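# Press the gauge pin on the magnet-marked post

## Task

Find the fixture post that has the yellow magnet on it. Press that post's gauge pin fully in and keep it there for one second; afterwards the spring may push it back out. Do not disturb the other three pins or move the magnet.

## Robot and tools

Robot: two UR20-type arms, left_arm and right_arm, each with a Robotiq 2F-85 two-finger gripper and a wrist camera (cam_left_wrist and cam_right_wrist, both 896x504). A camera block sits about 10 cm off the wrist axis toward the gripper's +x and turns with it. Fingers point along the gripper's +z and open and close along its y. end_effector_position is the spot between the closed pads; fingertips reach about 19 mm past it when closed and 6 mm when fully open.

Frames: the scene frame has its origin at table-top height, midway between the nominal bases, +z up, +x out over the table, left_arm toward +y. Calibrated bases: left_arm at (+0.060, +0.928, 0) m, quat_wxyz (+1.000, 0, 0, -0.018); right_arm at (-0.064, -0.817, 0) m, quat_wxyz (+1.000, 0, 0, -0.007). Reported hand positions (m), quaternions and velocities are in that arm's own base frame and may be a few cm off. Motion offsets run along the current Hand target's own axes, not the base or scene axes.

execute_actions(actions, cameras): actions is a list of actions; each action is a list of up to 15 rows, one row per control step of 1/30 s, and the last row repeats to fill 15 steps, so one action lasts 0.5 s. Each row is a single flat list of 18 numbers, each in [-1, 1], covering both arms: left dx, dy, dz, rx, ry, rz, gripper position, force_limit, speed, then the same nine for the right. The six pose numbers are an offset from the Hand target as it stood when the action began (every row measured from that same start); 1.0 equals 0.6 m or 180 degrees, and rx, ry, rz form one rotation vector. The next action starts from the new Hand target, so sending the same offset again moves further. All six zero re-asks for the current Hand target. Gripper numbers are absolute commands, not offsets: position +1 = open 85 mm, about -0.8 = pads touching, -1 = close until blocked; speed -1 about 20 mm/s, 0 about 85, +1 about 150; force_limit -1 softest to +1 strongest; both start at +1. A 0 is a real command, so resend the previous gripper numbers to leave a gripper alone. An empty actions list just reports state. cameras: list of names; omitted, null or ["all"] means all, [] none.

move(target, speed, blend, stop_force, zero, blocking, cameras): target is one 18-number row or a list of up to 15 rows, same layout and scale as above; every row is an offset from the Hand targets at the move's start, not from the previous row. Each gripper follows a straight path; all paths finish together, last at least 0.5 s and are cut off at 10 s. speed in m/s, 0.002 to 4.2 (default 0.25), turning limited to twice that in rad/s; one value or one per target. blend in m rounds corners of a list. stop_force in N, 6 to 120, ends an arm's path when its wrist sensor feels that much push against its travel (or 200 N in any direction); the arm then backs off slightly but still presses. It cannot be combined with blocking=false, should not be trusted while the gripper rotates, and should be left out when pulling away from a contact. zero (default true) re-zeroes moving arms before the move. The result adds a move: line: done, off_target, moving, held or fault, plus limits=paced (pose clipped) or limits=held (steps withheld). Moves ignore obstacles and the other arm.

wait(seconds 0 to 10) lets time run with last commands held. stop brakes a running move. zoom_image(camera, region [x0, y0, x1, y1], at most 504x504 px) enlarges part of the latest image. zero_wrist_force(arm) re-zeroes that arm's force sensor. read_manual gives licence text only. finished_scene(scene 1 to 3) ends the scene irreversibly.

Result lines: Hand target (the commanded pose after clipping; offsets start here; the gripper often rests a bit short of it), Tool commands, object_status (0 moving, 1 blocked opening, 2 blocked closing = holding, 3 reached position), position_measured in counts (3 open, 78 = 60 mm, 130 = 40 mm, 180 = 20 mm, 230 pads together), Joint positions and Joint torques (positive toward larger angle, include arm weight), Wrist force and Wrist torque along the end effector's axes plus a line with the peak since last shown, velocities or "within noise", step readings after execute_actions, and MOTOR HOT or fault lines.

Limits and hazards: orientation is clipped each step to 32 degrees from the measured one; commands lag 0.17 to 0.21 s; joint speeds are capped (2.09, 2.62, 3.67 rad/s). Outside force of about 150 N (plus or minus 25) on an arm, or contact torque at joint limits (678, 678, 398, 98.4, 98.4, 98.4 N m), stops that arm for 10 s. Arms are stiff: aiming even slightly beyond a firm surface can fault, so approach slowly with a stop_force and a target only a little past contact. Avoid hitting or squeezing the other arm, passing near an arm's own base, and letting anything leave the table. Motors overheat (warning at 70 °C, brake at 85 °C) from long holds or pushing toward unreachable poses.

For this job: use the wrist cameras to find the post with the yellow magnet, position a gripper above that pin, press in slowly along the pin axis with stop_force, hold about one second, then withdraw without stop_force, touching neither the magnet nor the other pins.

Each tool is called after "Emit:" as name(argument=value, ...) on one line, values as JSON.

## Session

Emit:
execute_actions(actions=[])

Scene clock: 0.00 s.
left_arm: end_effector_position=(+1.6020, +0.5513, +0.3701) position_measured=3 object_status=3 end_effector_quat_wxyz=(-0.049, +0.940, +0.190, +0.279) | right_arm: end_effector_position=(+0.4481, +0.4679, +0.3319) position_measured=3 object_status=3 end_effector_quat_wxyz=(-0.272, +0.502, +0.649, +0.503)
Joint positions: left_arm=[0.193 -0.686 0.985 -2.439 -1.472 -3.319] | right_arm=[4.007 -1.969 -2.772 1.193 2.076 2.519]
Joint velocities: within noise
Joint torques (N m): no reading
Motor temperatures (°C): left_arm=[24 35 26 38 34 34] | right_arm=[28 35 36 37 34 38]
Wrist force (N): no reading
Wrist torque (N m): no reading
Wrist force, peak (N): no reading
Hand target: left_arm +1.6020, +0.5513, +0.3701; -0.049, +0.940, +0.190, +0.279 | right_arm +0.4481, +0.4679, +0.3319; -0.272, +0.502, +0.649, +0.503
Tool commands: left_gripper/position=+1.0 left_gripper/force_limit=+1.0 left_gripper/speed=+1.0 right_gripper/position=+1.0 right_gripper/force_limit=+1.0 right_gripper/speed=+1.0
camera_calibration:
cam_left_wrist: T_world_to_cam=[[0.280319, -0.958405, -0.0536817, 0.116011], [-0.933413, -0.259108, -0.248199, 1.75322], [0.223966, 0.119682, -0.967221, 0.0591923], [0, 0, 0, 1]] pos_world=[1.5907, 0.558373, 0.498626]
cam_right_wrist: T_world_to_cam=[[0.956613, -0.13676, 0.257272, -0.433465], [0.120637, -0.61784, -0.776995, 0.502422], [0.265214, 0.774319, -0.574535, -0.162484], [0, 0, 0, 1]] pos_world=[0.39714, 0.37695, 0.408545]

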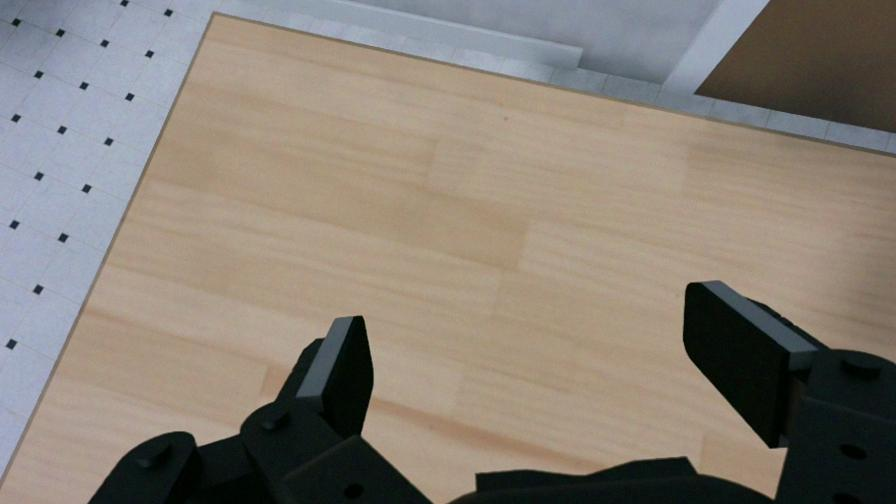

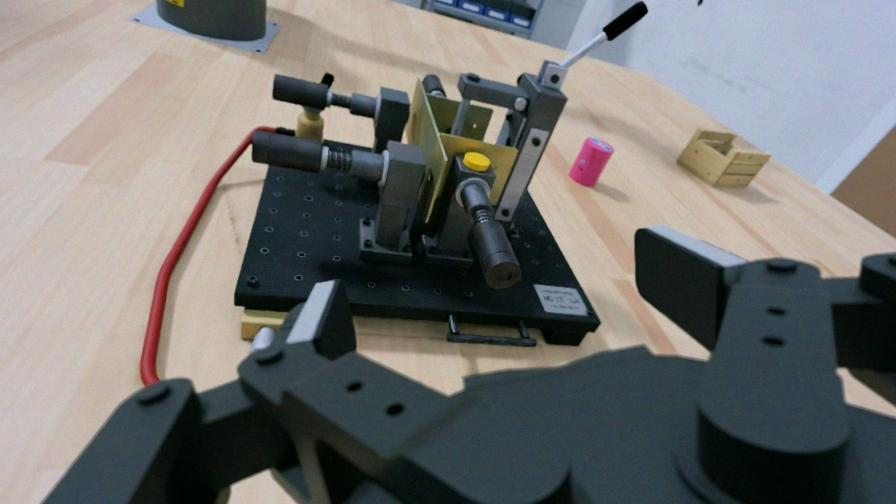

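Emit:
move(target=[0,0,0,0,0,0,1,1,1,-0.0385,0.1458,0.219,0.0726,-0.0971,0.1018,-0.85,-1,0], speed=0.3, cameras=["cam_right_wrist"])

Scene clock: 4.07 s.
left_arm: end_effector_position=(+1.6020, +0.5513, +0.3701) position_measured=3 object_status=3 end_effector_quat_wxyz=(-0.049, +0.940, +0.190, +0.279) | right_arm: end_effector_position=(+0.5570, +0.5799, +0.2997) position_measured=232 object_status=3 end_effector_quat_wxyz=(-0.302, +0.635, +0.647, +0.295)
Joint positions: left_arm=[0.193 -0.686 0.985 -2.439 -1.472 -3.319] | right_arm=[3.977 -1.799 -2.488 0.288 2.124 2.597]
Joint velocities: within noise
Joint torques (N m): left_arm=[1.11 -274.36 -105.78 -11.18 1.73 -0.32] | right_arm=[-17.59 119.78 68.13 5.26 7.24 -6.66]
Motor temperatures (°C): left_arm=[24 35 26 38 34 34] | right_arm=[28 35 36 37 34 38]
Wrist force (N): left_arm=[0.3 0.3 -0.1] | right_arm=[-0.9 1.4 0.1]
Wrist torque (N m): left_arm=[0.06 -0.04 0.00] | right_arm=[0.59 0.33 -0.36]
Wrist force, peak (N): left_arm=[0.7 -0.5 -0.3] | right_arm=[-0.1 2.9 1.8]
Hand target: left_arm +1.6020, +0.5513, +0.3701; -0.049, +0.940, +0.190, +0.279 | right_arm +0.5571, +0.5799, +0.2997; -0.302, +0.635, +0.647, +0.295
Off the commanded pose: left_arm 0.000 m, 0 deg | right_arm 0.000 m, 0 deg.
move: done
camera_calibration:
cam_right_wrist: T_world_to_cam=[[0.986944, -0.139287, -0.0808762, -0.428129], [-0.160863, -0.827291, -0.53825, 0.740194], [0.0080629, 0.544232, -0.838896, 0.0593446], [0, 0, 0, 1]] pos_world=[0.541131, 0.520426, 0.413568]
Images, in order (width x height): cam_right_wrist 896x504.

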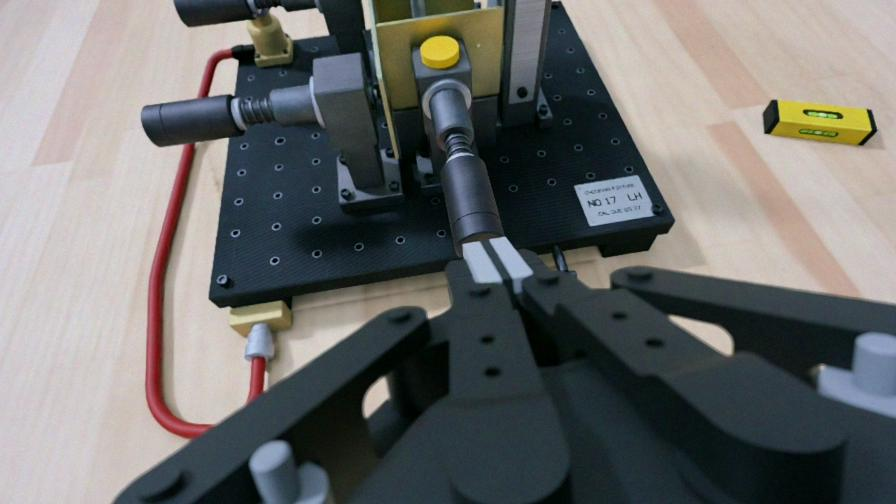

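Emit:
move(target=[[0,0,0,0,0,0,1,1,1,-0.139,0.009,0.171,0,0,0,-0.85,-1,0],[0,0,0,0,0,0,1,1,1,-0.1122,0.0098,0.2029,0,0,0,-0.85,-1,0]], speed=0.25, blend=0.02, cameras=["cam_right_wrist"])

Emit:
move(target=[0,0,0,0,0,0,1,1,1,0.064,0.002,0.0766,0,0,0,-0.85,-1,0], speed=0.03, stop_force=8, cameras=["cam_right_wrist"])

Scene clock: 5.97 s.
left_arm: end_effector_position=(+1.6020, +0.5513, +0.3701) position_measured=3 object_status=3 end_effector_quat_wxyz=(-0.049, +0.940, +0.190, +0.279) | right_arm: end_effector_position=(+0.5618, +0.6297, +0.1699) position_measured=232 object_status=3 end_effector_quat_wxyz=(-0.302, +0.635, +0.647, +0.295)
Joint positions: left_arm=[0.193 -0.686 0.985 -2.439 -1.472 -3.319] | right_arm=[4.023 -2.059 -2.481 0.56 2.093 2.637]
Joint velocities: within noise
Joint torques (N m): left_arm=[0.68 -282.71 -108.79 -11.78 2.83 0.49] | right_arm=[20.25 93.93 48.54 15.71 -3.64 6.05]
Motor temperatures (°C): left_arm=[24 35 26 38 34 34] | right_arm=[28 35 36 37 34 38]
Wrist force (N): left_arm=[0.4 -0.3 -0.3] | right_arm=[-0.1 1.1 0.0]
Wrist torque (N m): left_arm=[-0.04 -0.06 0.00] | right_arm=[0.41 0.30 -0.41]
Wrist force, peak (N): left_arm=[0.7 -0.2 -0.3] | right_arm=[-4.0 0.4 0.3]
Hand target: left_arm +1.6020, +0.5513, +0.3701; -0.049, +0.940, +0.190, +0.279 | right_arm +0.5618, +0.6299, +0.1698; -0.302, +0.635, +0.647, +0.295
Off the commanded pose: left_arm 0.000 m, 0 deg | right_arm 0.000 m, 0 deg.
move: done; blend cut to 0.0125 m at target 1
camera_calibration:
cam_right_wrist: T_world_to_cam=[[0.986945, -0.139241, -0.080939, -0.436338], [-0.16086, -0.827375, -0.538122, 0.712294], [0.00796193, 0.544117, -0.838972, -0.076542], [0, 0, 0, 1]] pos_world=[0.54583, 0.570226, 0.283768]
Images, in order (width x height): cam_right_wrist 896x504.

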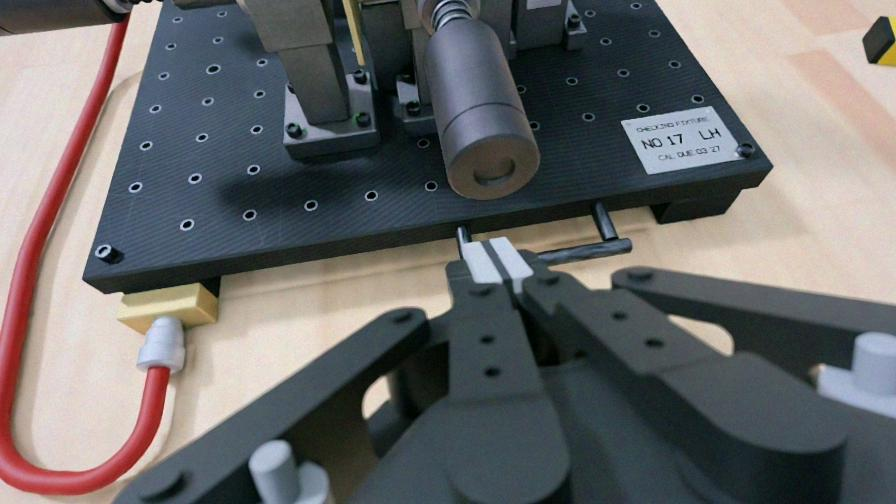

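Scene clock: 8.37 s.
left_arm: end_effector_position=(+1.6020, +0.5513, +0.3701) position_measured=3 object_status=3 end_effector_quat_wxyz=(-0.049, +0.940, +0.190, +0.279) | right_arm: end_effector_position=(+0.5618, +0.6634, +0.1697) position_measured=232 object_status=3 end_effector_quat_wxyz=(-0.302, +0.635, +0.647, +0.295)
Joint positions: left_arm=[0.193 -0.686 0.985 -2.439 -1.472 -3.319] | right_arm=[4.055 -2.069 -2.451 0.555 2.072 2.664]
Joint velocities: within noise
Joint torques (N m): left_arm=[5.5 -282.94 -109.39 -11.08 3.44 1.4] | right_arm=[-16.99 153.41 24.46 16.52 7.62 -6.74]
Motor temperatures (°C): left_arm=[24 35 26 38 34 34] | right_arm=[28 35 36 37 34 38]
Wrist force (N): left_arm=[0.3 -0.1 -0.1] | right_arm=[-5.6 1.0 -3.3]
Wrist torque (N m): left_arm=[0.00 -0.04 0.00] | right_arm=[0.37 0.33 -0.35]
Wrist force, peak (N): left_arm=[0.5 -0.2 -0.5] | right_arm=[-4.5 -0.4 -7.5]
Hand target: left_arm +1.6020, +0.5513, +0.3701; -0.049, +0.940, +0.190, +0.279 | right_arm +0.5618, +0.6634, +0.1697; -0.302, +0.635, +0.647, +0.295 (not the last commanded pose)
Off the commanded pose: left_arm 0.000 m, 0 deg | right_arm 0.026 m, 0 deg.
move: contact (right_arm)
camera_calibration:
cam_right_wrist: T_world_to_cam=[[0.986945, -0.139241, -0.080939, -0.431661], [-0.16086, -0.827375, -0.538122, 0.740069], [0.00796193, 0.544117, -0.838972, -0.0950465], [0, 0, 0, 1]] pos_world=[0.54583, 0.603926, 0.283568]
Images, in order (width x height): cam_right_wrist 896x504.

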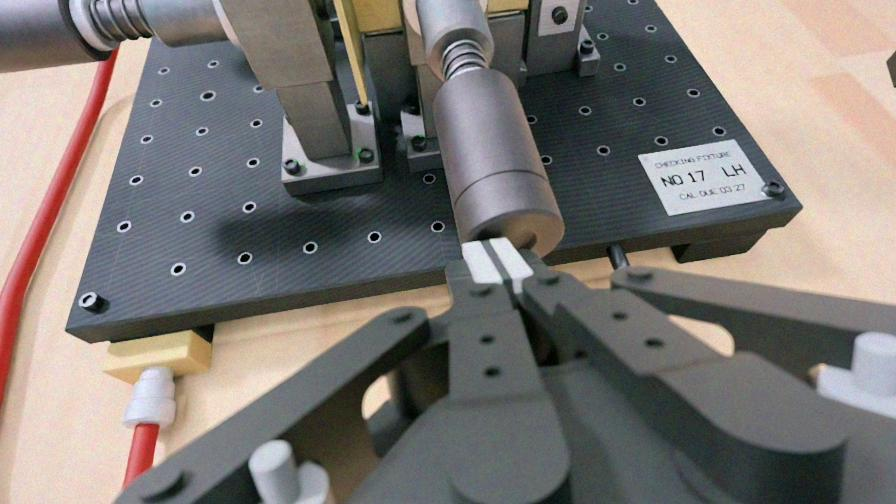

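Emit:
move(target=[[0,0,0,0,0,0,1,1,1,0.0161,0.0005,0.0192,0,0,0,-0.85,-1,0],[0,0,0,0,0,0,1,1,1,0.0343,0.0011,0.0409,0,0,0,-0.85,-1,0]], speed=[0.03, 0.01], stop_force=40, cameras=["cam_right_wrist"])

Scene clock: 10.67 s.
left_arm: end_effector_position=(+1.6020, +0.5513, +0.3701) position_measured=3 object_status=3 end_effector_quat_wxyz=(-0.049, +0.940, +0.190, +0.279) | right_arm: end_effector_position=(+0.5618, +0.6817, +0.1696) position_measured=232 object_status=3 end_effector_quat_wxyz=(-0.302, +0.635, +0.647, +0.295)
Joint positions: left_arm=[0.193 -0.686 0.985 -2.439 -1.472 -3.319] | right_arm=[4.071 -2.075 -2.435 0.551 2.061 2.678]
Joint velocities: within noise
Joint torques (N m): left_arm=[2.95 -281.32 -113.75 -11.3 3.98 1.79] | right_arm=[8.83 142.6 47.73 17.15 10.91 -7.13]
Motor temperatures (°C): left_arm=[24 35 26 38 34 34] | right_arm=[28 35 36 37 34 38]
Wrist force (N): left_arm=[0.3 -0.2 0.1] | right_arm=[-25.7 -0.2 -45.5]
Wrist torque (N m): left_arm=[-0.03 -0.03 -0.01] | right_arm=[0.40 0.39 -0.31]
Wrist force, peak (N): left_arm=[0.7 -0.3 -0.3] | right_arm=[-42.2 -6.2 -87.4]
Hand target: left_arm +1.6020, +0.5513, +0.3701; -0.049, +0.940, +0.190, +0.279 | right_arm +0.5618, +0.6817, +0.1697; -0.302, +0.635, +0.647, +0.295 (not the last commanded pose)
Off the commanded pose: left_arm 0.000 m, 0 deg | right_arm 0.014 m, 0 deg.
move: contact (right_arm); path passed 1 of 2 targets
camera_calibration:
cam_right_wrist: T_world_to_cam=[[0.986945, -0.139241, -0.080939, -0.429121], [-0.16086, -0.827375, -0.538122, 0.755156], [0.00796193, 0.544117, -0.838972, -0.105088], [0, 0, 0, 1]] pos_world=[0.54583, 0.622226, 0.283468]
Images, in order (width x height): cam_right_wrist 896x504.

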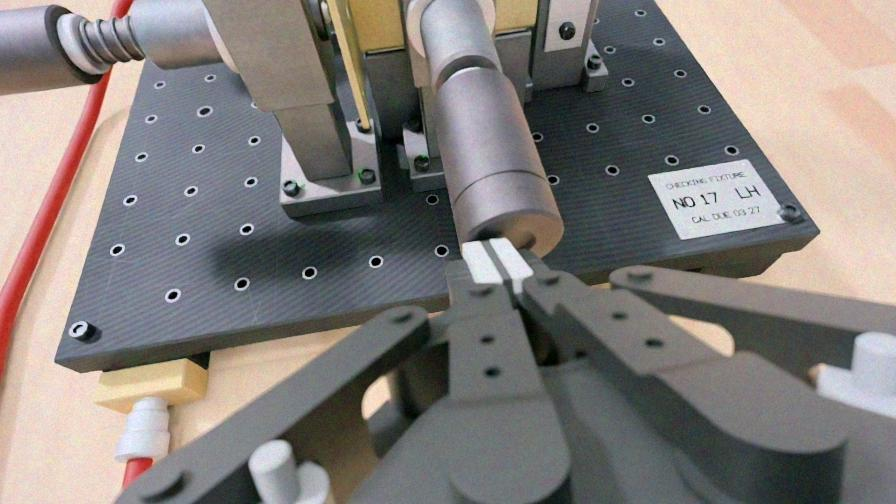

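Emit:
wait(seconds=1.2, cameras=["cam_right_wrist"])

Emit:
move(target=[0,0,0,0,0,0,1,1,1,-0.0429,-0.0013,-0.0511,0,0,0,-0.85,-1,0], speed=0.05, cameras=["cam_right_wrist"])

Emit:
finished_scene(scene=2)

Scene clock: 12.13 s.
left_arm: end_effector_position=(+1.6020, +0.5513, +0.3701) position_measured=3 object_status=3 end_effector_quat_wxyz=(-0.049, +0.940, +0.190, +0.279) | right_arm: end_effector_position=(+0.5618, +0.6817, +0.1697) position_measured=232 object_status=3 end_effector_quat_wxyz=(-0.302, +0.635, +0.647, +0.295)
Joint positions: left_arm=[0.193 -0.686 0.985 -2.439 -1.472 -3.319] | right_arm=[4.071 -2.075 -2.435 0.551 2.061 2.678]
Joint velocities: within noise
Joint torques (N m): left_arm=[6.34 -283.77 -113.27 -10.69 4.03 2.46] | right_arm=[8.79 149.43 50.36 16.22 9.86 -7.28]
Motor temperatures (°C): left_arm=[24 35 26 38 34 34] | right_arm=[28 35 36 37 34 38]
Wrist force (N): left_arm=[0.3 -0.3 -0.1] | right_arm=[-25.6 -0.1 -40.0]
Wrist torque (N m): left_arm=[-0.03 -0.04 0.00] | right_arm=[0.33 0.38 -0.30]
Wrist force, peak (N): left_arm=[0.5 -0.5 -0.2] | right_arm=[-25.6 -0.4 -45.0]
Hand target: left_arm +1.6020, +0.5513, +0.3701; -0.049, +0.940, +0.190, +0.279 | right_arm +0.5618, +0.6817, +0.1697; -0.302, +0.635, +0.647, +0.295 (not the last commanded pose)
Tool commands: left_gripper/position=+1.0 left_gripper/force_limit=+1.0 left_gripper/speed=+1.0 right_gripper/position=-0.85 right_gripper/force_limit=-1.0 right_gripper/speed=+0.0
Off the commanded pose: left_arm 0.000 m, 0 deg | right_arm 0.014 m, 0 deg.
wait: 1.20 s; at rest from the start
camera_calibration:
cam_right_wrist: T_world_to_cam=[[0.986945, -0.139241, -0.080939, -0.429121], [-0.16086, -0.827375, -0.538122, 0.755156], [0.00796193, 0.544117, -0.838972, -0.105088], [0, 0, 0, 1]] pos_world=[0.54583, 0.622226, 0.283468]
Images, in order (width x height): cam_right_wrist 896x504.

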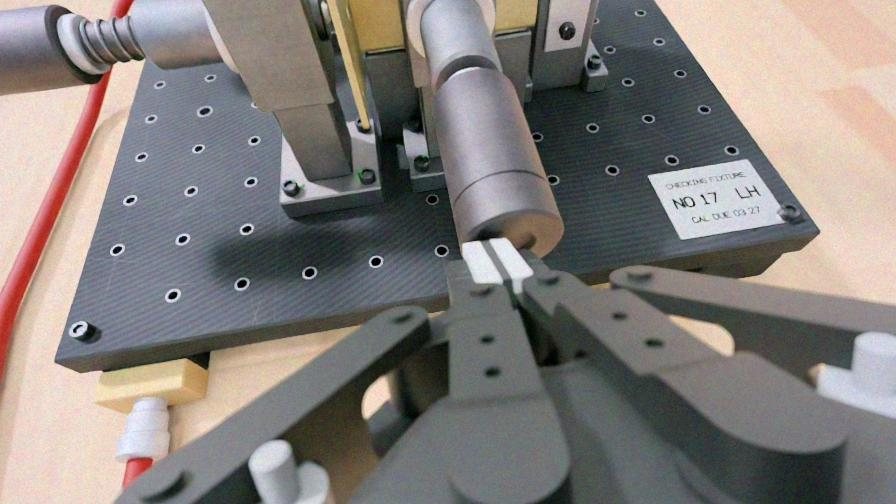

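Scene clock: 13.30 s.
left_arm: end_effector_position=(+1.6020, +0.5513, +0.3701) position_measured=3 object_status=3 end_effector_quat_wxyz=(-0.049, +0.940, +0.190, +0.279) | right_arm: end_effector_position=(+0.5618, +0.6418, +0.1697) position_measured=232 object_status=3 end_effector_quat_wxyz=(-0.302, +0.635, +0.647, +0.295)
Joint positions: left_arm=[0.193 -0.686 0.985 -2.439 -1.472 -3.319] | right_arm=[4.035 -2.063 -2.47 0.559 2.086 2.647]
Joint velocities: within noise
Joint torques (N m): left_arm=[1.94 -285.46 -113.66 -10.93 4.85 2.22] | right_arm=[-16.94 153.34 14.62 15.6 8.66 -6.78]
Motor temperatures (°C): left_arm=[24 35 26 38 34 34] | right_arm=[28 35 36 37 34 38]
Wrist force (N): left_arm=[0.3 -0.1 0.0] | right_arm=[0.6 0.8 0.8]
Wrist torque (N m): left_arm=[0.00 -0.03 -0.01] | right_arm=[0.38 0.16 -0.41]
Wrist force, peak (N): left_arm=[0.7 -0.1 0.1] | right_arm=[-25.0 0.0 -39.6]
Hand target: left_arm +1.6020, +0.5513, +0.3701; -0.049, +0.940, +0.190, +0.279 | right_arm +0.5618, +0.6416, +0.1697; -0.302, +0.635, +0.647, +0.295
Off the commanded pose: left_arm 0.000 m, 0 deg | right_arm 0.000 m, 0 deg.
move: done
camera_calibration:
cam_right_wrist: T_world_to_cam=[[0.986945, -0.139241, -0.080939, -0.434669], [-0.16086, -0.827375, -0.538122, 0.722198], [0.00796193, 0.544117, -0.838972, -0.0832936], [0, 0, 0, 1]] pos_world=[0.54583, 0.582326, 0.283568]
Images, in order (width x height): cam_right_wrist 896x504.

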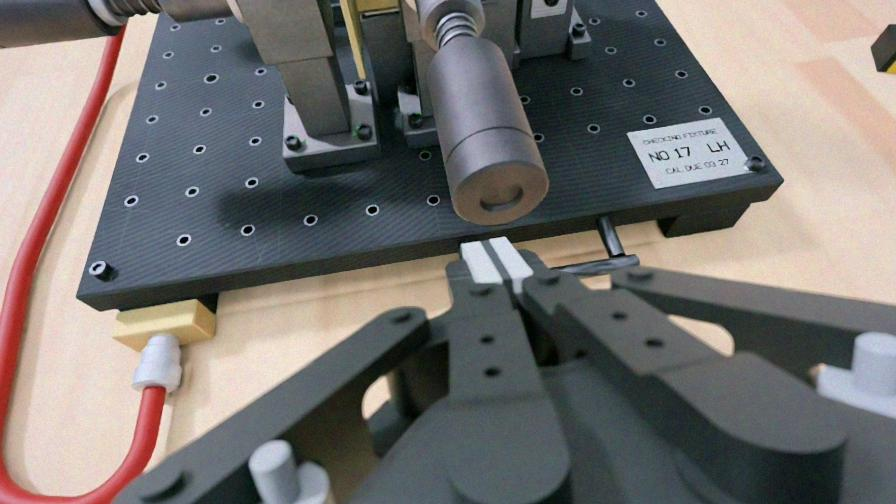

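The scene is finished: the task was done.


## Next scene

The same job, from a new start.

Emit:
execute_actions(actions=[])

Scene clock: 0.00 s.
left_arm: end_effector_position=(+0.3071, -0.4220, +0.1602) position_measured=3 object_status=3 end_effector_quat_wxyz=(+0.066, +0.956, -0.074, +0.275) | right_arm: end_effector_position=(+0.4900, -0.3027, +0.2369) position_measured=3 object_status=3 end_effector_quat_wxyz=(+0.548, -0.467, -0.511, -0.471)
Joint positions: left_arm=[-1.763 -1.739 2.857 -2.766 -1.003 1.555] | right_arm=[2.511 -2.074 -2.06 -2.212 2.389 -0.015]
Joint velocities: within noise
Joint torques (N m): no reading
Motor temperatures (°C): left_arm=[24 35 26 38 34 33] | right_arm=[28 35 35 36 33 38]
Wrist force (N): no reading
Wrist torque (N m): no reading
Wrist force, peak (N): no reading
Hand target: left_arm +0.3071, -0.4220, +0.1602; +0.066, +0.956, -0.074, +0.275 | right_arm +0.4900, -0.3027, +0.2369; +0.548, -0.467, -0.511, -0.471
Tool commands: left_gripper/position=+1.0 left_gripper/force_limit=+1.0 left_gripper/speed=+1.0 right_gripper/position=+1.0 right_gripper/force_limit=+1.0 right_gripper/speed=+1.0
camera_calibration:
cam_left_wrist: T_world_to_cam=[[-0.285835, -0.958093, 0.0188626, -0.30276], [-0.929607, 0.27245, -0.248197, 0.463413], [0.232657, -0.0884782, -0.968526, 0.172428], [0, 0, 0, 1]] pos_world=[0.304136, -0.401073, 0.28773]
cam_right_wrist: T_world_to_cam=[[0.978979, 0.0562001, -0.196068, -0.399553], [-0.174505, -0.266853, -0.947807, 0.238768], [-0.105588, 0.962097, -0.251436, 0.530477], [0, 0, 0, 1]] pos_world=[0.488832, -0.424199, 0.281347]

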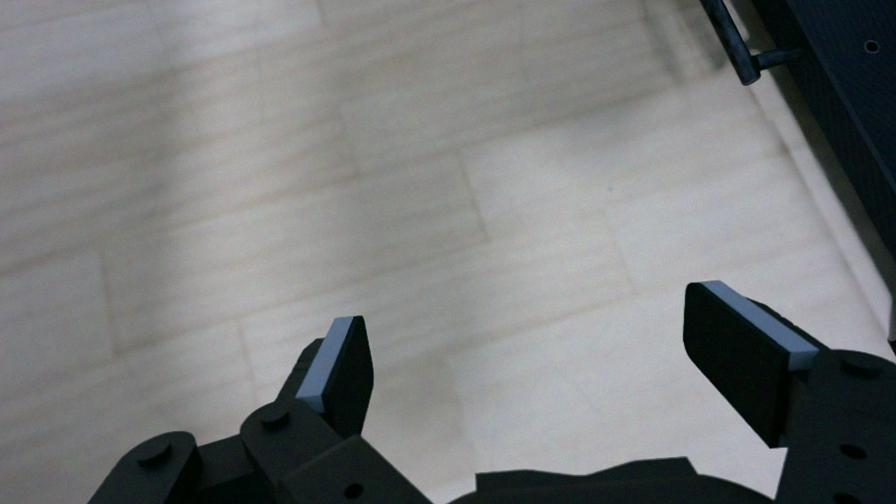

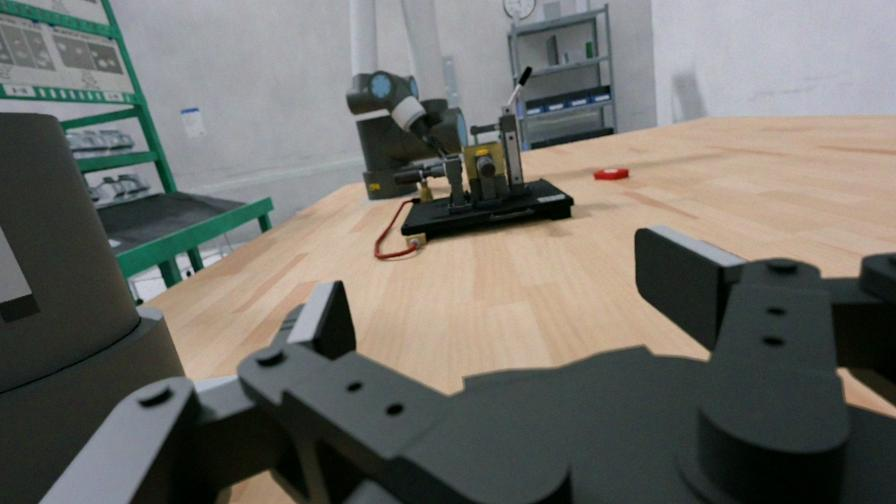

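Emit:
zoom_image(camera="cam_right_wrist", region=[350, 50, 610, 270])

Scaled by 1.938 from the camera's 896x504 image, which has a finer 1280x720 frame.

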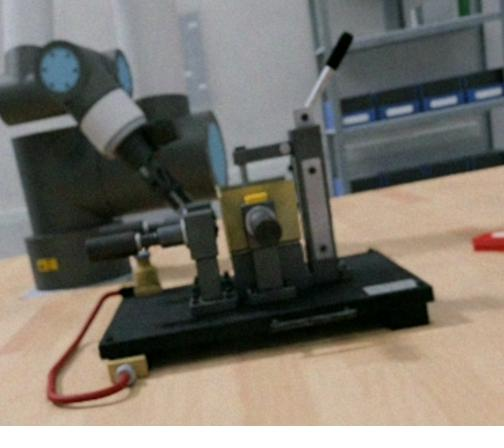

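Emit:
move(target=[0,0,0,0,0,0,1,1,1,0.1173,0.3348,0.7255,-0.0663,-0.1784,0.0064,-0.85,-1,0], speed=0.5, cameras=["cam_right_wrist"])

Emit:
move(target=[0,0,0,0,0,0,1,1,1,0.301,-0.306,0.588,0,0,0,-0.85,-1,0], speed=0.4, cameras=["cam_right_wrist"])

Scene clock: 5.67 s.
left_arm: end_effector_position=(+0.3071, -0.4220, +0.1602) position_measured=3 object_status=3 end_effector_quat_wxyz=(+0.066, +0.956, -0.074, +0.275) | right_arm: end_effector_position=(+0.6394, +0.1507, +0.3197) position_measured=232 object_status=3 end_effector_quat_wxyz=(-0.339, +0.637, +0.586, +0.368)
Joint positions: left_arm=[-1.763 -1.739 2.857 -2.766 -1.003 1.555] | right_arm=[3.242 -1.708 -2.537 -0.163 2.591 1.925]
Joint velocities: within noise
Joint torques (N m): left_arm=[3.66 -12.56 -59.47 -8.33 2.94 -0.65] | right_arm=[22.86 57.35 39.47 15.91 1.06 5.99]
Motor temperatures (°C): left_arm=[24 35 26 38 34 33] | right_arm=[28 35 35 36 33 38]
Wrist force (N): left_arm=[0.1 0.0 -0.3] | right_arm=[0.0 0.3 1.9]
Wrist torque (N m): left_arm=[0.00 -0.02 0.00] | right_arm=[0.40 0.20 -0.19]
Wrist force, peak (N): left_arm=[-0.1 -0.5 -0.3] | right_arm=[2.7 3.3 4.8]
Hand target: left_arm +0.3071, -0.4220, +0.1602; +0.066, +0.956, -0.074, +0.275 | right_arm +0.6394, +0.1507, +0.3197; -0.339, +0.637, +0.586, +0.368
Off the commanded pose: left_arm 0.000 m, 0 deg | right_arm 0.000 m, 0 deg.
move: done
camera_calibration:
cam_right_wrist: T_world_to_cam=[[0.968883, -0.223149, -0.107096, -0.534955], [-0.235707, -0.699758, -0.674374, 0.481264], [0.0755447, 0.678633, -0.730582, 0.211001], [0, 0, 0, 1]] pos_world=[0.615806, 0.0742011, 0.421414]
Images, in order (width x height): cam_right_wrist 896x504.

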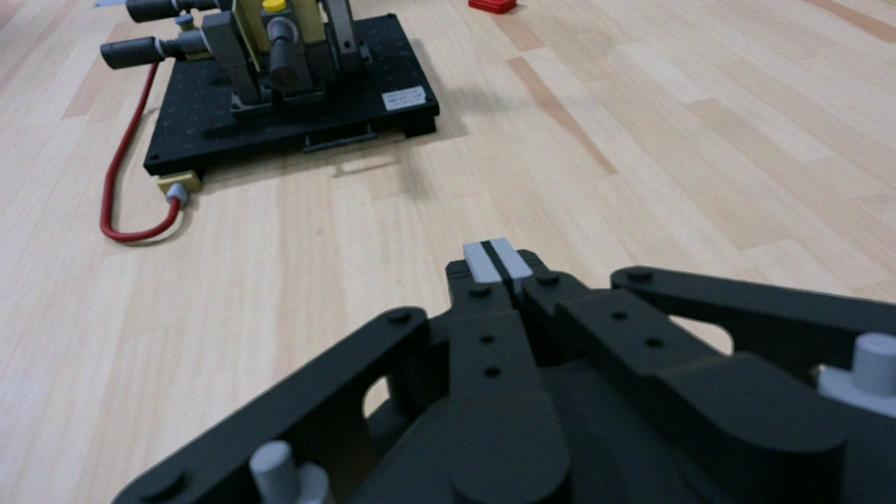

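Scene clock: 7.50 s.
left_arm: end_effector_position=(+0.3071, -0.4220, +0.1602) position_measured=3 object_status=3 end_effector_quat_wxyz=(+0.066, +0.956, -0.074, +0.275) | right_arm: end_effector_position=(+0.4890, +0.5603, +0.3001) position_measured=232 object_status=3 end_effector_quat_wxyz=(-0.339, +0.637, +0.586, +0.368)
Joint positions: left_arm=[-1.763 -1.739 2.857 -2.766 -1.003 1.555] | right_arm=[4.05 -1.895 -2.633 0.783 2.066 2.826]
Joint velocities: within noise
Joint torques (N m): left_arm=[8.21 -7.03 -57.47 -8.03 3.97 -0.92] | right_arm=[25.38 69.92 39.64 14.33 -1.04 4.12]
Motor temperatures (°C): left_arm=[24 35 26 38 34 33] | right_arm=[28 35 35 36 33 38]
Wrist force (N): left_arm=[0.1 0.0 -0.1] | right_arm=[0.0 -0.1 1.8]
Wrist torque (N m): left_arm=[0.00 -0.01 0.00] | right_arm=[0.39 0.07 -0.14]
Wrist force, peak (N): left_arm=[0.4 0.1 -0.4] | right_arm=[1.5 -2.1 5.0]
Hand target: left_arm +0.3071, -0.4220, +0.1602; +0.066, +0.956, -0.074, +0.275 | right_arm +0.4890, +0.5604, +0.3001; -0.339, +0.637, +0.586, +0.368
Off the commanded pose: left_arm 0.000 m, 0 deg | right_arm 0.000 m, 0 deg.
move: done
camera_calibration:
cam_right_wrist: T_world_to_cam=[[0.968877, -0.223213, -0.107024, -0.299927], [-0.235703, -0.699743, -0.674392, 0.719214], [0.0756439, 0.678628, -0.730576, -0.0699704], [0, 0, 0, 1]] pos_world=[0.465406, 0.483801, 0.401814]
Images, in order (width x height): cam_right_wrist 896x504.

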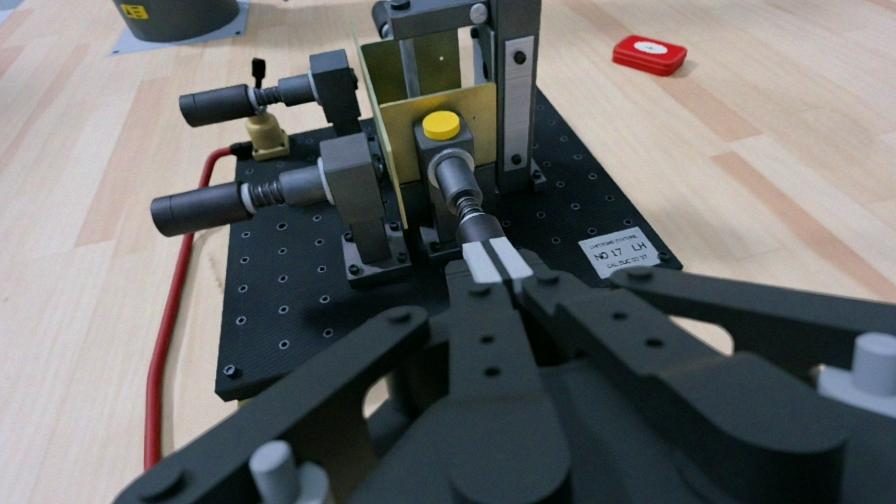

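Emit:
move(target=[[0,0,0,0,0,0,1,1,1,-0.176,0.0445,0.1349,0,0,0,-0.85,-1,0],[0,0,0,0,0,0,1,1,1,-0.1453,0.0393,0.188,0,0,0,-0.85,-1,0]], speed=0.25, blend=0.02, cameras=["cam_right_wrist"])

Scene clock: 9.33 s.
left_arm: end_effector_position=(+0.3071, -0.4220, +0.1602) position_measured=3 object_status=3 end_effector_quat_wxyz=(+0.066, +0.956, -0.074, +0.275) | right_arm: end_effector_position=(+0.5169, +0.6122, +0.1683) position_measured=232 object_status=3 end_effector_quat_wxyz=(-0.339, +0.637, +0.586, +0.368)
Joint positions: left_arm=[-1.763 -1.739 2.857 -2.766 -1.003 1.555] | right_arm=[4.068 -2.202 -2.572 1.035 2.051 2.837]
Joint velocities: within noise
Joint torques (N m): left_arm=[4 -11.55 -61.38 -7.28 4.7 -0.84] | right_arm=[7.95 107.26 16.14 15.5 -0.76 5.72]
Motor temperatures (°C): left_arm=[24 35 26 38 34 33] | right_arm=[28 35 35 36 33 38]
Wrist force (N): left_arm=[0.1 0.2 -0.2] | right_arm=[-0.4 0.6 1.9]
Wrist torque (N m): left_arm=[0.03 -0.02 0.00] | right_arm=[0.57 0.09 -0.03]
Wrist force, peak (N): left_arm=[0.2 0.0 -0.4] | right_arm=[-3.8 2.0 0.4]
Hand target: left_arm +0.3071, -0.4220, +0.1602; +0.066, +0.956, -0.074, +0.275 | right_arm +0.5169, +0.6124, +0.1682; -0.339, +0.637, +0.586, +0.368
Off the commanded pose: left_arm 0.000 m, 0 deg | right_arm 0.000 m, 0 deg.
move: done; blend cut to 0.0185 m at target 1
camera_calibration:
cam_right_wrist: T_world_to_cam=[[0.968877, -0.223213, -0.107024, -0.329479], [-0.235703, -0.699743, -0.674392, 0.673222], [0.0756439, 0.678628, -0.730576, -0.203592], [0, 0, 0, 1]] pos_world=[0.493306, 0.535701, 0.270014]
Images, in order (width x height): cam_right_wrist 896x504.

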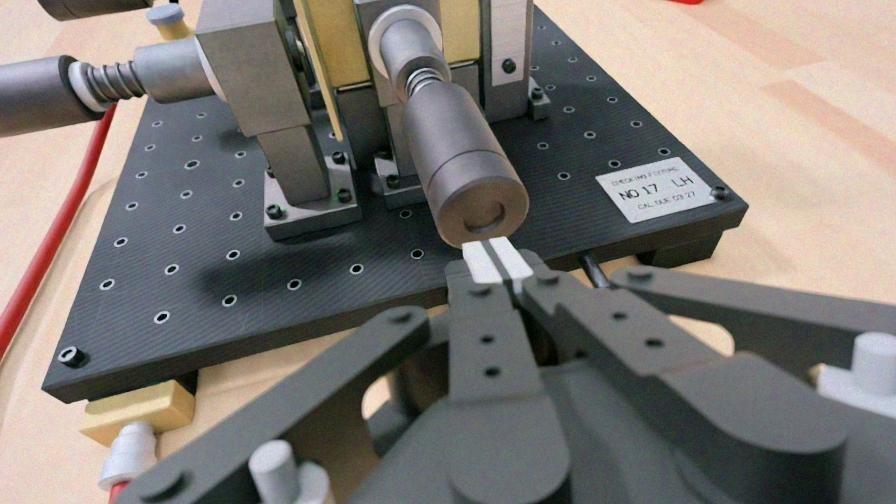

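Emit:
move(target=[0,0,0,0,0,0,1,1,1,0.0249,-0.0041,0.0431,0,0,0,-0.85,-1,0], speed=0.03, stop_force=8, cameras=["cam_right_wrist"])

Scene clock: 11.57 s.
left_arm: end_effector_position=(+0.3071, -0.4220, +0.1602) position_measured=3 object_status=3 end_effector_quat_wxyz=(+0.066, +0.956, -0.074, +0.275) | right_arm: end_effector_position=(+0.5168, +0.6338, +0.1682) position_measured=232 object_status=3 end_effector_quat_wxyz=(-0.339, +0.637, +0.586, +0.368)
Joint positions: left_arm=[-1.763 -1.739 2.857 -2.766 -1.003 1.555] | right_arm=[4.091 -2.202 -2.554 1.023 2.032 2.852]
Joint velocities: within noise
Joint torques (N m): left_arm=[6.86 -11.64 -63.99 -7.15 3.67 -0.52] | right_arm=[-12.02 126.32 1.15 14.05 7.66 -7.22]
Motor temperatures (°C): left_arm=[24 35 26 38 34 33] | right_arm=[28 35 35 36 33 38]
Wrist force (N): left_arm=[-0.2 -0.1 -0.3] | right_arm=[-3.1 2.9 -3.3]
Wrist torque (N m): left_arm=[-0.01 0.04 0.00] | right_arm=[0.58 -0.03 -0.02]
Wrist force, peak (N): left_arm=[0.5 0.1 -0.3] | right_arm=[-4.6 -0.5 -5.5]
Hand target: left_arm +0.3071, -0.4220, +0.1602; +0.066, +0.956, -0.074, +0.275 | right_arm +0.5168, +0.6338, +0.1682; -0.339, +0.637, +0.586, +0.368 (not the last commanded pose)
Off the commanded pose: left_arm 0.000 m, 0 deg | right_arm 0.009 m, 0 deg.
move: contact (right_arm)
camera_calibration:
cam_right_wrist: T_world_to_cam=[[0.968877, -0.223213, -0.107024, -0.324669], [-0.235703, -0.699743, -0.674392, 0.688269], [0.0756439, 0.678628, -0.730576, -0.218323], [0, 0, 0, 1]] pos_world=[0.493306, 0.557301, 0.269914]
Images, in order (width x height): cam_right_wrist 896x504.

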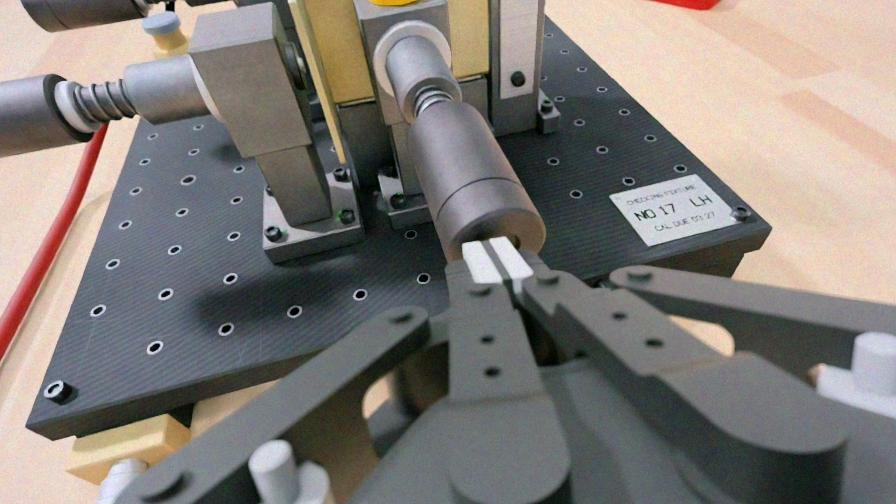

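Emit:
move(target=[[0,0,0,0,0,0,1,1,1,0.01245,-0.0021,0.0216,0,0,0,-0.85,-1,0],[0,0,0,0,0,0,1,1,1,0.0266,-0.0044,0.046,0,0,0,-0.85,-1,0]], speed=[0.03, 0.01], stop_force=40, cameras=["cam_right_wrist"])

Emit:
wait(seconds=1.2, cameras=["cam_right_wrist"])

Scene clock: 13.50 s.
left_arm: end_effector_position=(+0.3071, -0.4220, +0.1602) position_measured=3 object_status=3 end_effector_quat_wxyz=(+0.066, +0.956, -0.074, +0.275) | right_arm: end_effector_position=(+0.5168, +0.6488, +0.1682) position_measured=232 object_status=3 end_effector_quat_wxyz=(-0.339, +0.637, +0.586, +0.368)
Joint positions: left_arm=[-1.763 -1.739 2.857 -2.766 -1.003 1.555] | right_arm=[4.106 -2.202 -2.54 1.013 2.019 2.861]
Joint velocities: within noise
Joint torques (N m): left_arm=[12.47 -8.5 -65.6 -7.26 4.22 -0.97] | right_arm=[5.98 138.27 33.1 14.17 7.39 -7.73]
Motor temperatures (°C): left_arm=[24 35 26 38 34 33] | right_arm=[28 35 35 36 33 38]
Wrist force (N): left_arm=[0.1 0.0 -0.2] | right_arm=[-21.0 -1.2 -47.3]
Wrist torque (N m): left_arm=[0.01 -0.02 0.00] | right_arm=[0.88 0.10 -0.14]
Wrist force, peak (N): left_arm=[0.2 -0.1 -0.5] | right_arm=[-33.7 -3.7 -99.0]
Hand target: left_arm +0.3071, -0.4220, +0.1602; +0.066, +0.956, -0.074, +0.275 | right_arm +0.5168, +0.6488, +0.1682; -0.339, +0.637, +0.586, +0.368 (not the last commanded pose)
Off the commanded pose: left_arm 0.000 m, 0 deg | right_arm 0.017 m, 0 deg.
move: contact (right_arm); path passed 1 of 2 targets
camera_calibration:
cam_right_wrist: T_world_to_cam=[[0.968859, -0.223265, -0.107073, -0.321172], [-0.235775, -0.699725, -0.674385, 0.698765], [0.0756454, 0.678629, -0.730575, -0.228497], [0, 0, 0, 1]] pos_world=[0.493206, 0.572301, 0.269914]
Images, in order (width x height): cam_right_wrist 896x504.

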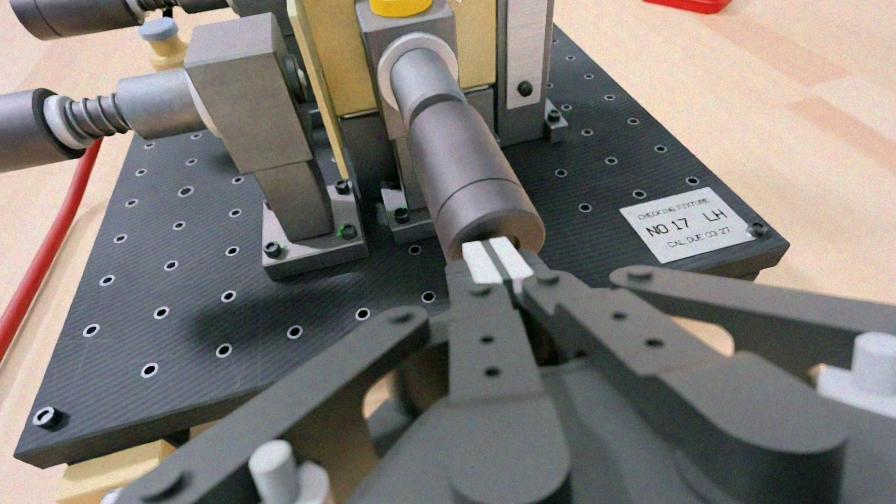

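Scene clock: 14.70 s.
left_arm: end_effector_position=(+0.3071, -0.4220, +0.1602) position_measured=3 object_status=3 end_effector_quat_wxyz=(+0.066, +0.956, -0.074, +0.275) | right_arm: end_effector_position=(+0.5168, +0.6488, +0.1682) position_measured=232 object_status=3 end_effector_quat_wxyz=(-0.339, +0.637, +0.586, +0.368)
Joint positions: left_arm=[-1.763 -1.739 2.857 -2.766 -1.003 1.555] | right_arm=[4.106 -2.202 -2.54 1.013 2.019 2.861]
Joint velocities: within noise
Joint torques (N m): left_arm=[10.59 -5.95 -65.17 -7.29 3.78 -0.06] | right_arm=[3.25 145.88 34.25 12.46 6.81 -7.45]
Motor temperatures (°C): left_arm=[24 35 26 38 34 33] | right_arm=[28 35 35 36 33 38]
Wrist force (N): left_arm=[0.2 0.1 -0.4] | right_arm=[-19.7 -0.9 -45.7]
Wrist torque (N m): left_arm=[0.02 -0.03 0.00] | right_arm=[0.91 0.04 -0.13]
Wrist force, peak (N): left_arm=[0.3 0.3 0.0] | right_arm=[-20.2 -1.2 -47.3]
Hand target: left_arm +0.3071, -0.4220, +0.1602; +0.066, +0.956, -0.074, +0.275 | right_arm +0.5168, +0.6488, +0.1682; -0.339, +0.637, +0.586, +0.368 (not the last commanded pose)
Tool commands: left_gripper/position=+1.0 left_gripper/force_limit=+1.0 left_gripper/speed=+1.0 right_gripper/position=-0.85 right_gripper/force_limit=-1.0 right_gripper/speed=+0.0
Off the commanded pose: left_arm 0.000 m, 0 deg | right_arm 0.017 m, 0 deg.
wait: 1.20 s; at rest by 0.17 s
camera_calibration:
cam_right_wrist: T_world_to_cam=[[0.968854, -0.223282, -0.107088, -0.321155], [-0.235797, -0.699719, -0.674383, 0.698772], [0.0756459, 0.67863, -0.730575, -0.228497], [0, 0, 0, 1]] pos_world=[0.493206, 0.572301, 0.269914]
Images, in order (width x height): cam_right_wrist 896x504.

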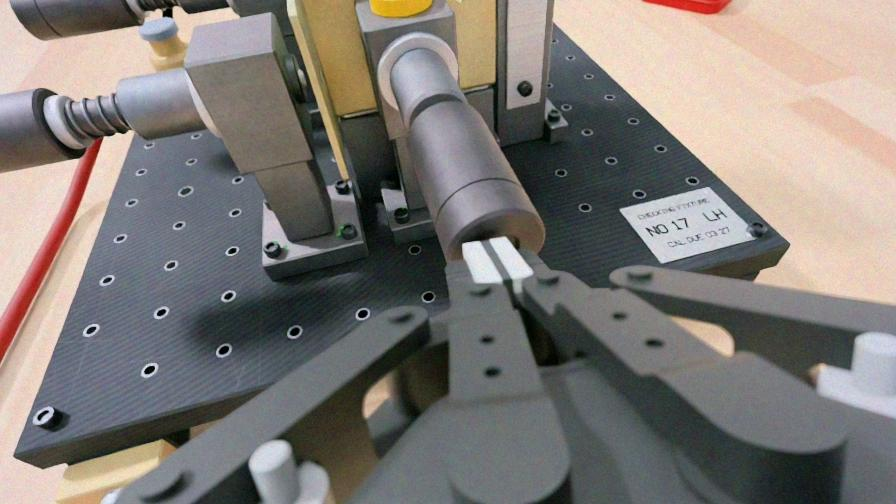

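Emit:
move(target=[0,0,0,0,0,0,1,1,1,-0.0332,0.0055,-0.0575,0,0,0,-0.85,-1,0], speed=0.05, cameras=["cam_right_wrist"])

Emit:
finished_scene(scene=3)

Scene clock: 16.03 s.
left_arm: end_effector_position=(+0.3071, -0.4220, +0.1602) position_measured=3 object_status=3 end_effector_quat_wxyz=(+0.066, +0.956, -0.074, +0.275) | right_arm: end_effector_position=(+0.5168, +0.6090, +0.1682) position_measured=232 object_status=3 end_effector_quat_wxyz=(-0.339, +0.637, +0.586, +0.368)
Joint positions: left_arm=[-1.763 -1.739 2.857 -2.766 -1.003 1.555] | right_arm=[4.065 -2.203 -2.575 1.037 2.054 2.835]
Joint velocities: within noise
Joint torques (N m): left_arm=[11.99 -10.02 -66.69 -6.82 4.16 -0.95] | right_arm=[-23.89 108.23 -4.53 15.43 5.83 -7.19]
Motor temperatures (°C): left_arm=[24 35 26 38 34 33] | right_arm=[28 35 35 36 33 38]
Wrist force (N): left_arm=[0.3 0.1 -0.3] | right_arm=[-0.7 0.6 1.7]
Wrist torque (N m): left_arm=[0.03 -0.04 0.00] | right_arm=[0.58 0.15 -0.04]
Wrist force, peak (N): left_arm=[0.0 0.3 -0.3] | right_arm=[-20.3 -0.9 -45.6]
Hand target: left_arm +0.3071, -0.4220, +0.1602; +0.066, +0.956, -0.074, +0.275 | right_arm +0.5168, +0.6088, +0.1682; -0.339, +0.637, +0.586, +0.368
Off the commanded pose: left_arm 0.000 m, 0 deg | right_arm 0.000 m, 0 deg.
move: done
camera_calibration:
cam_right_wrist: T_world_to_cam=[[0.968854, -0.223282, -0.107088, -0.330042], [-0.235797, -0.699719, -0.674383, 0.670923], [0.0756459, 0.67863, -0.730575, -0.201488], [0, 0, 0, 1]] pos_world=[0.493206, 0.532501, 0.269914]
Images, in order (width x height): cam_right_wrist 896x504.

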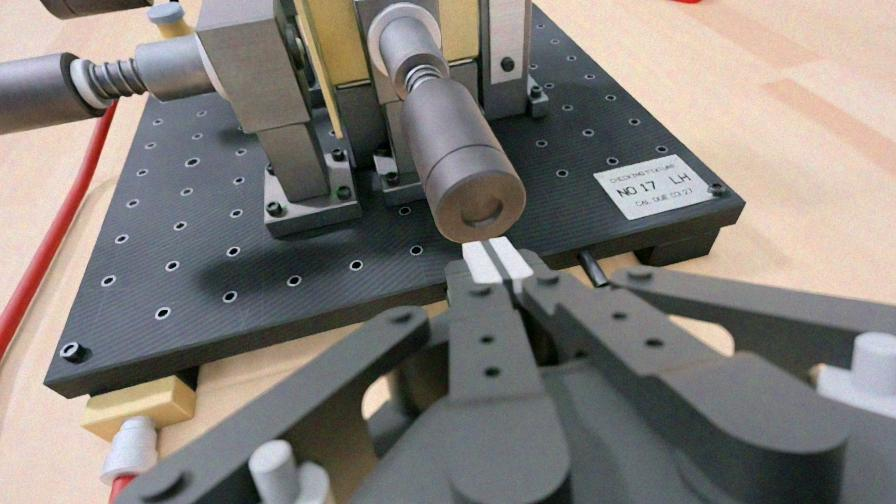

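The scene is finished: the task was done.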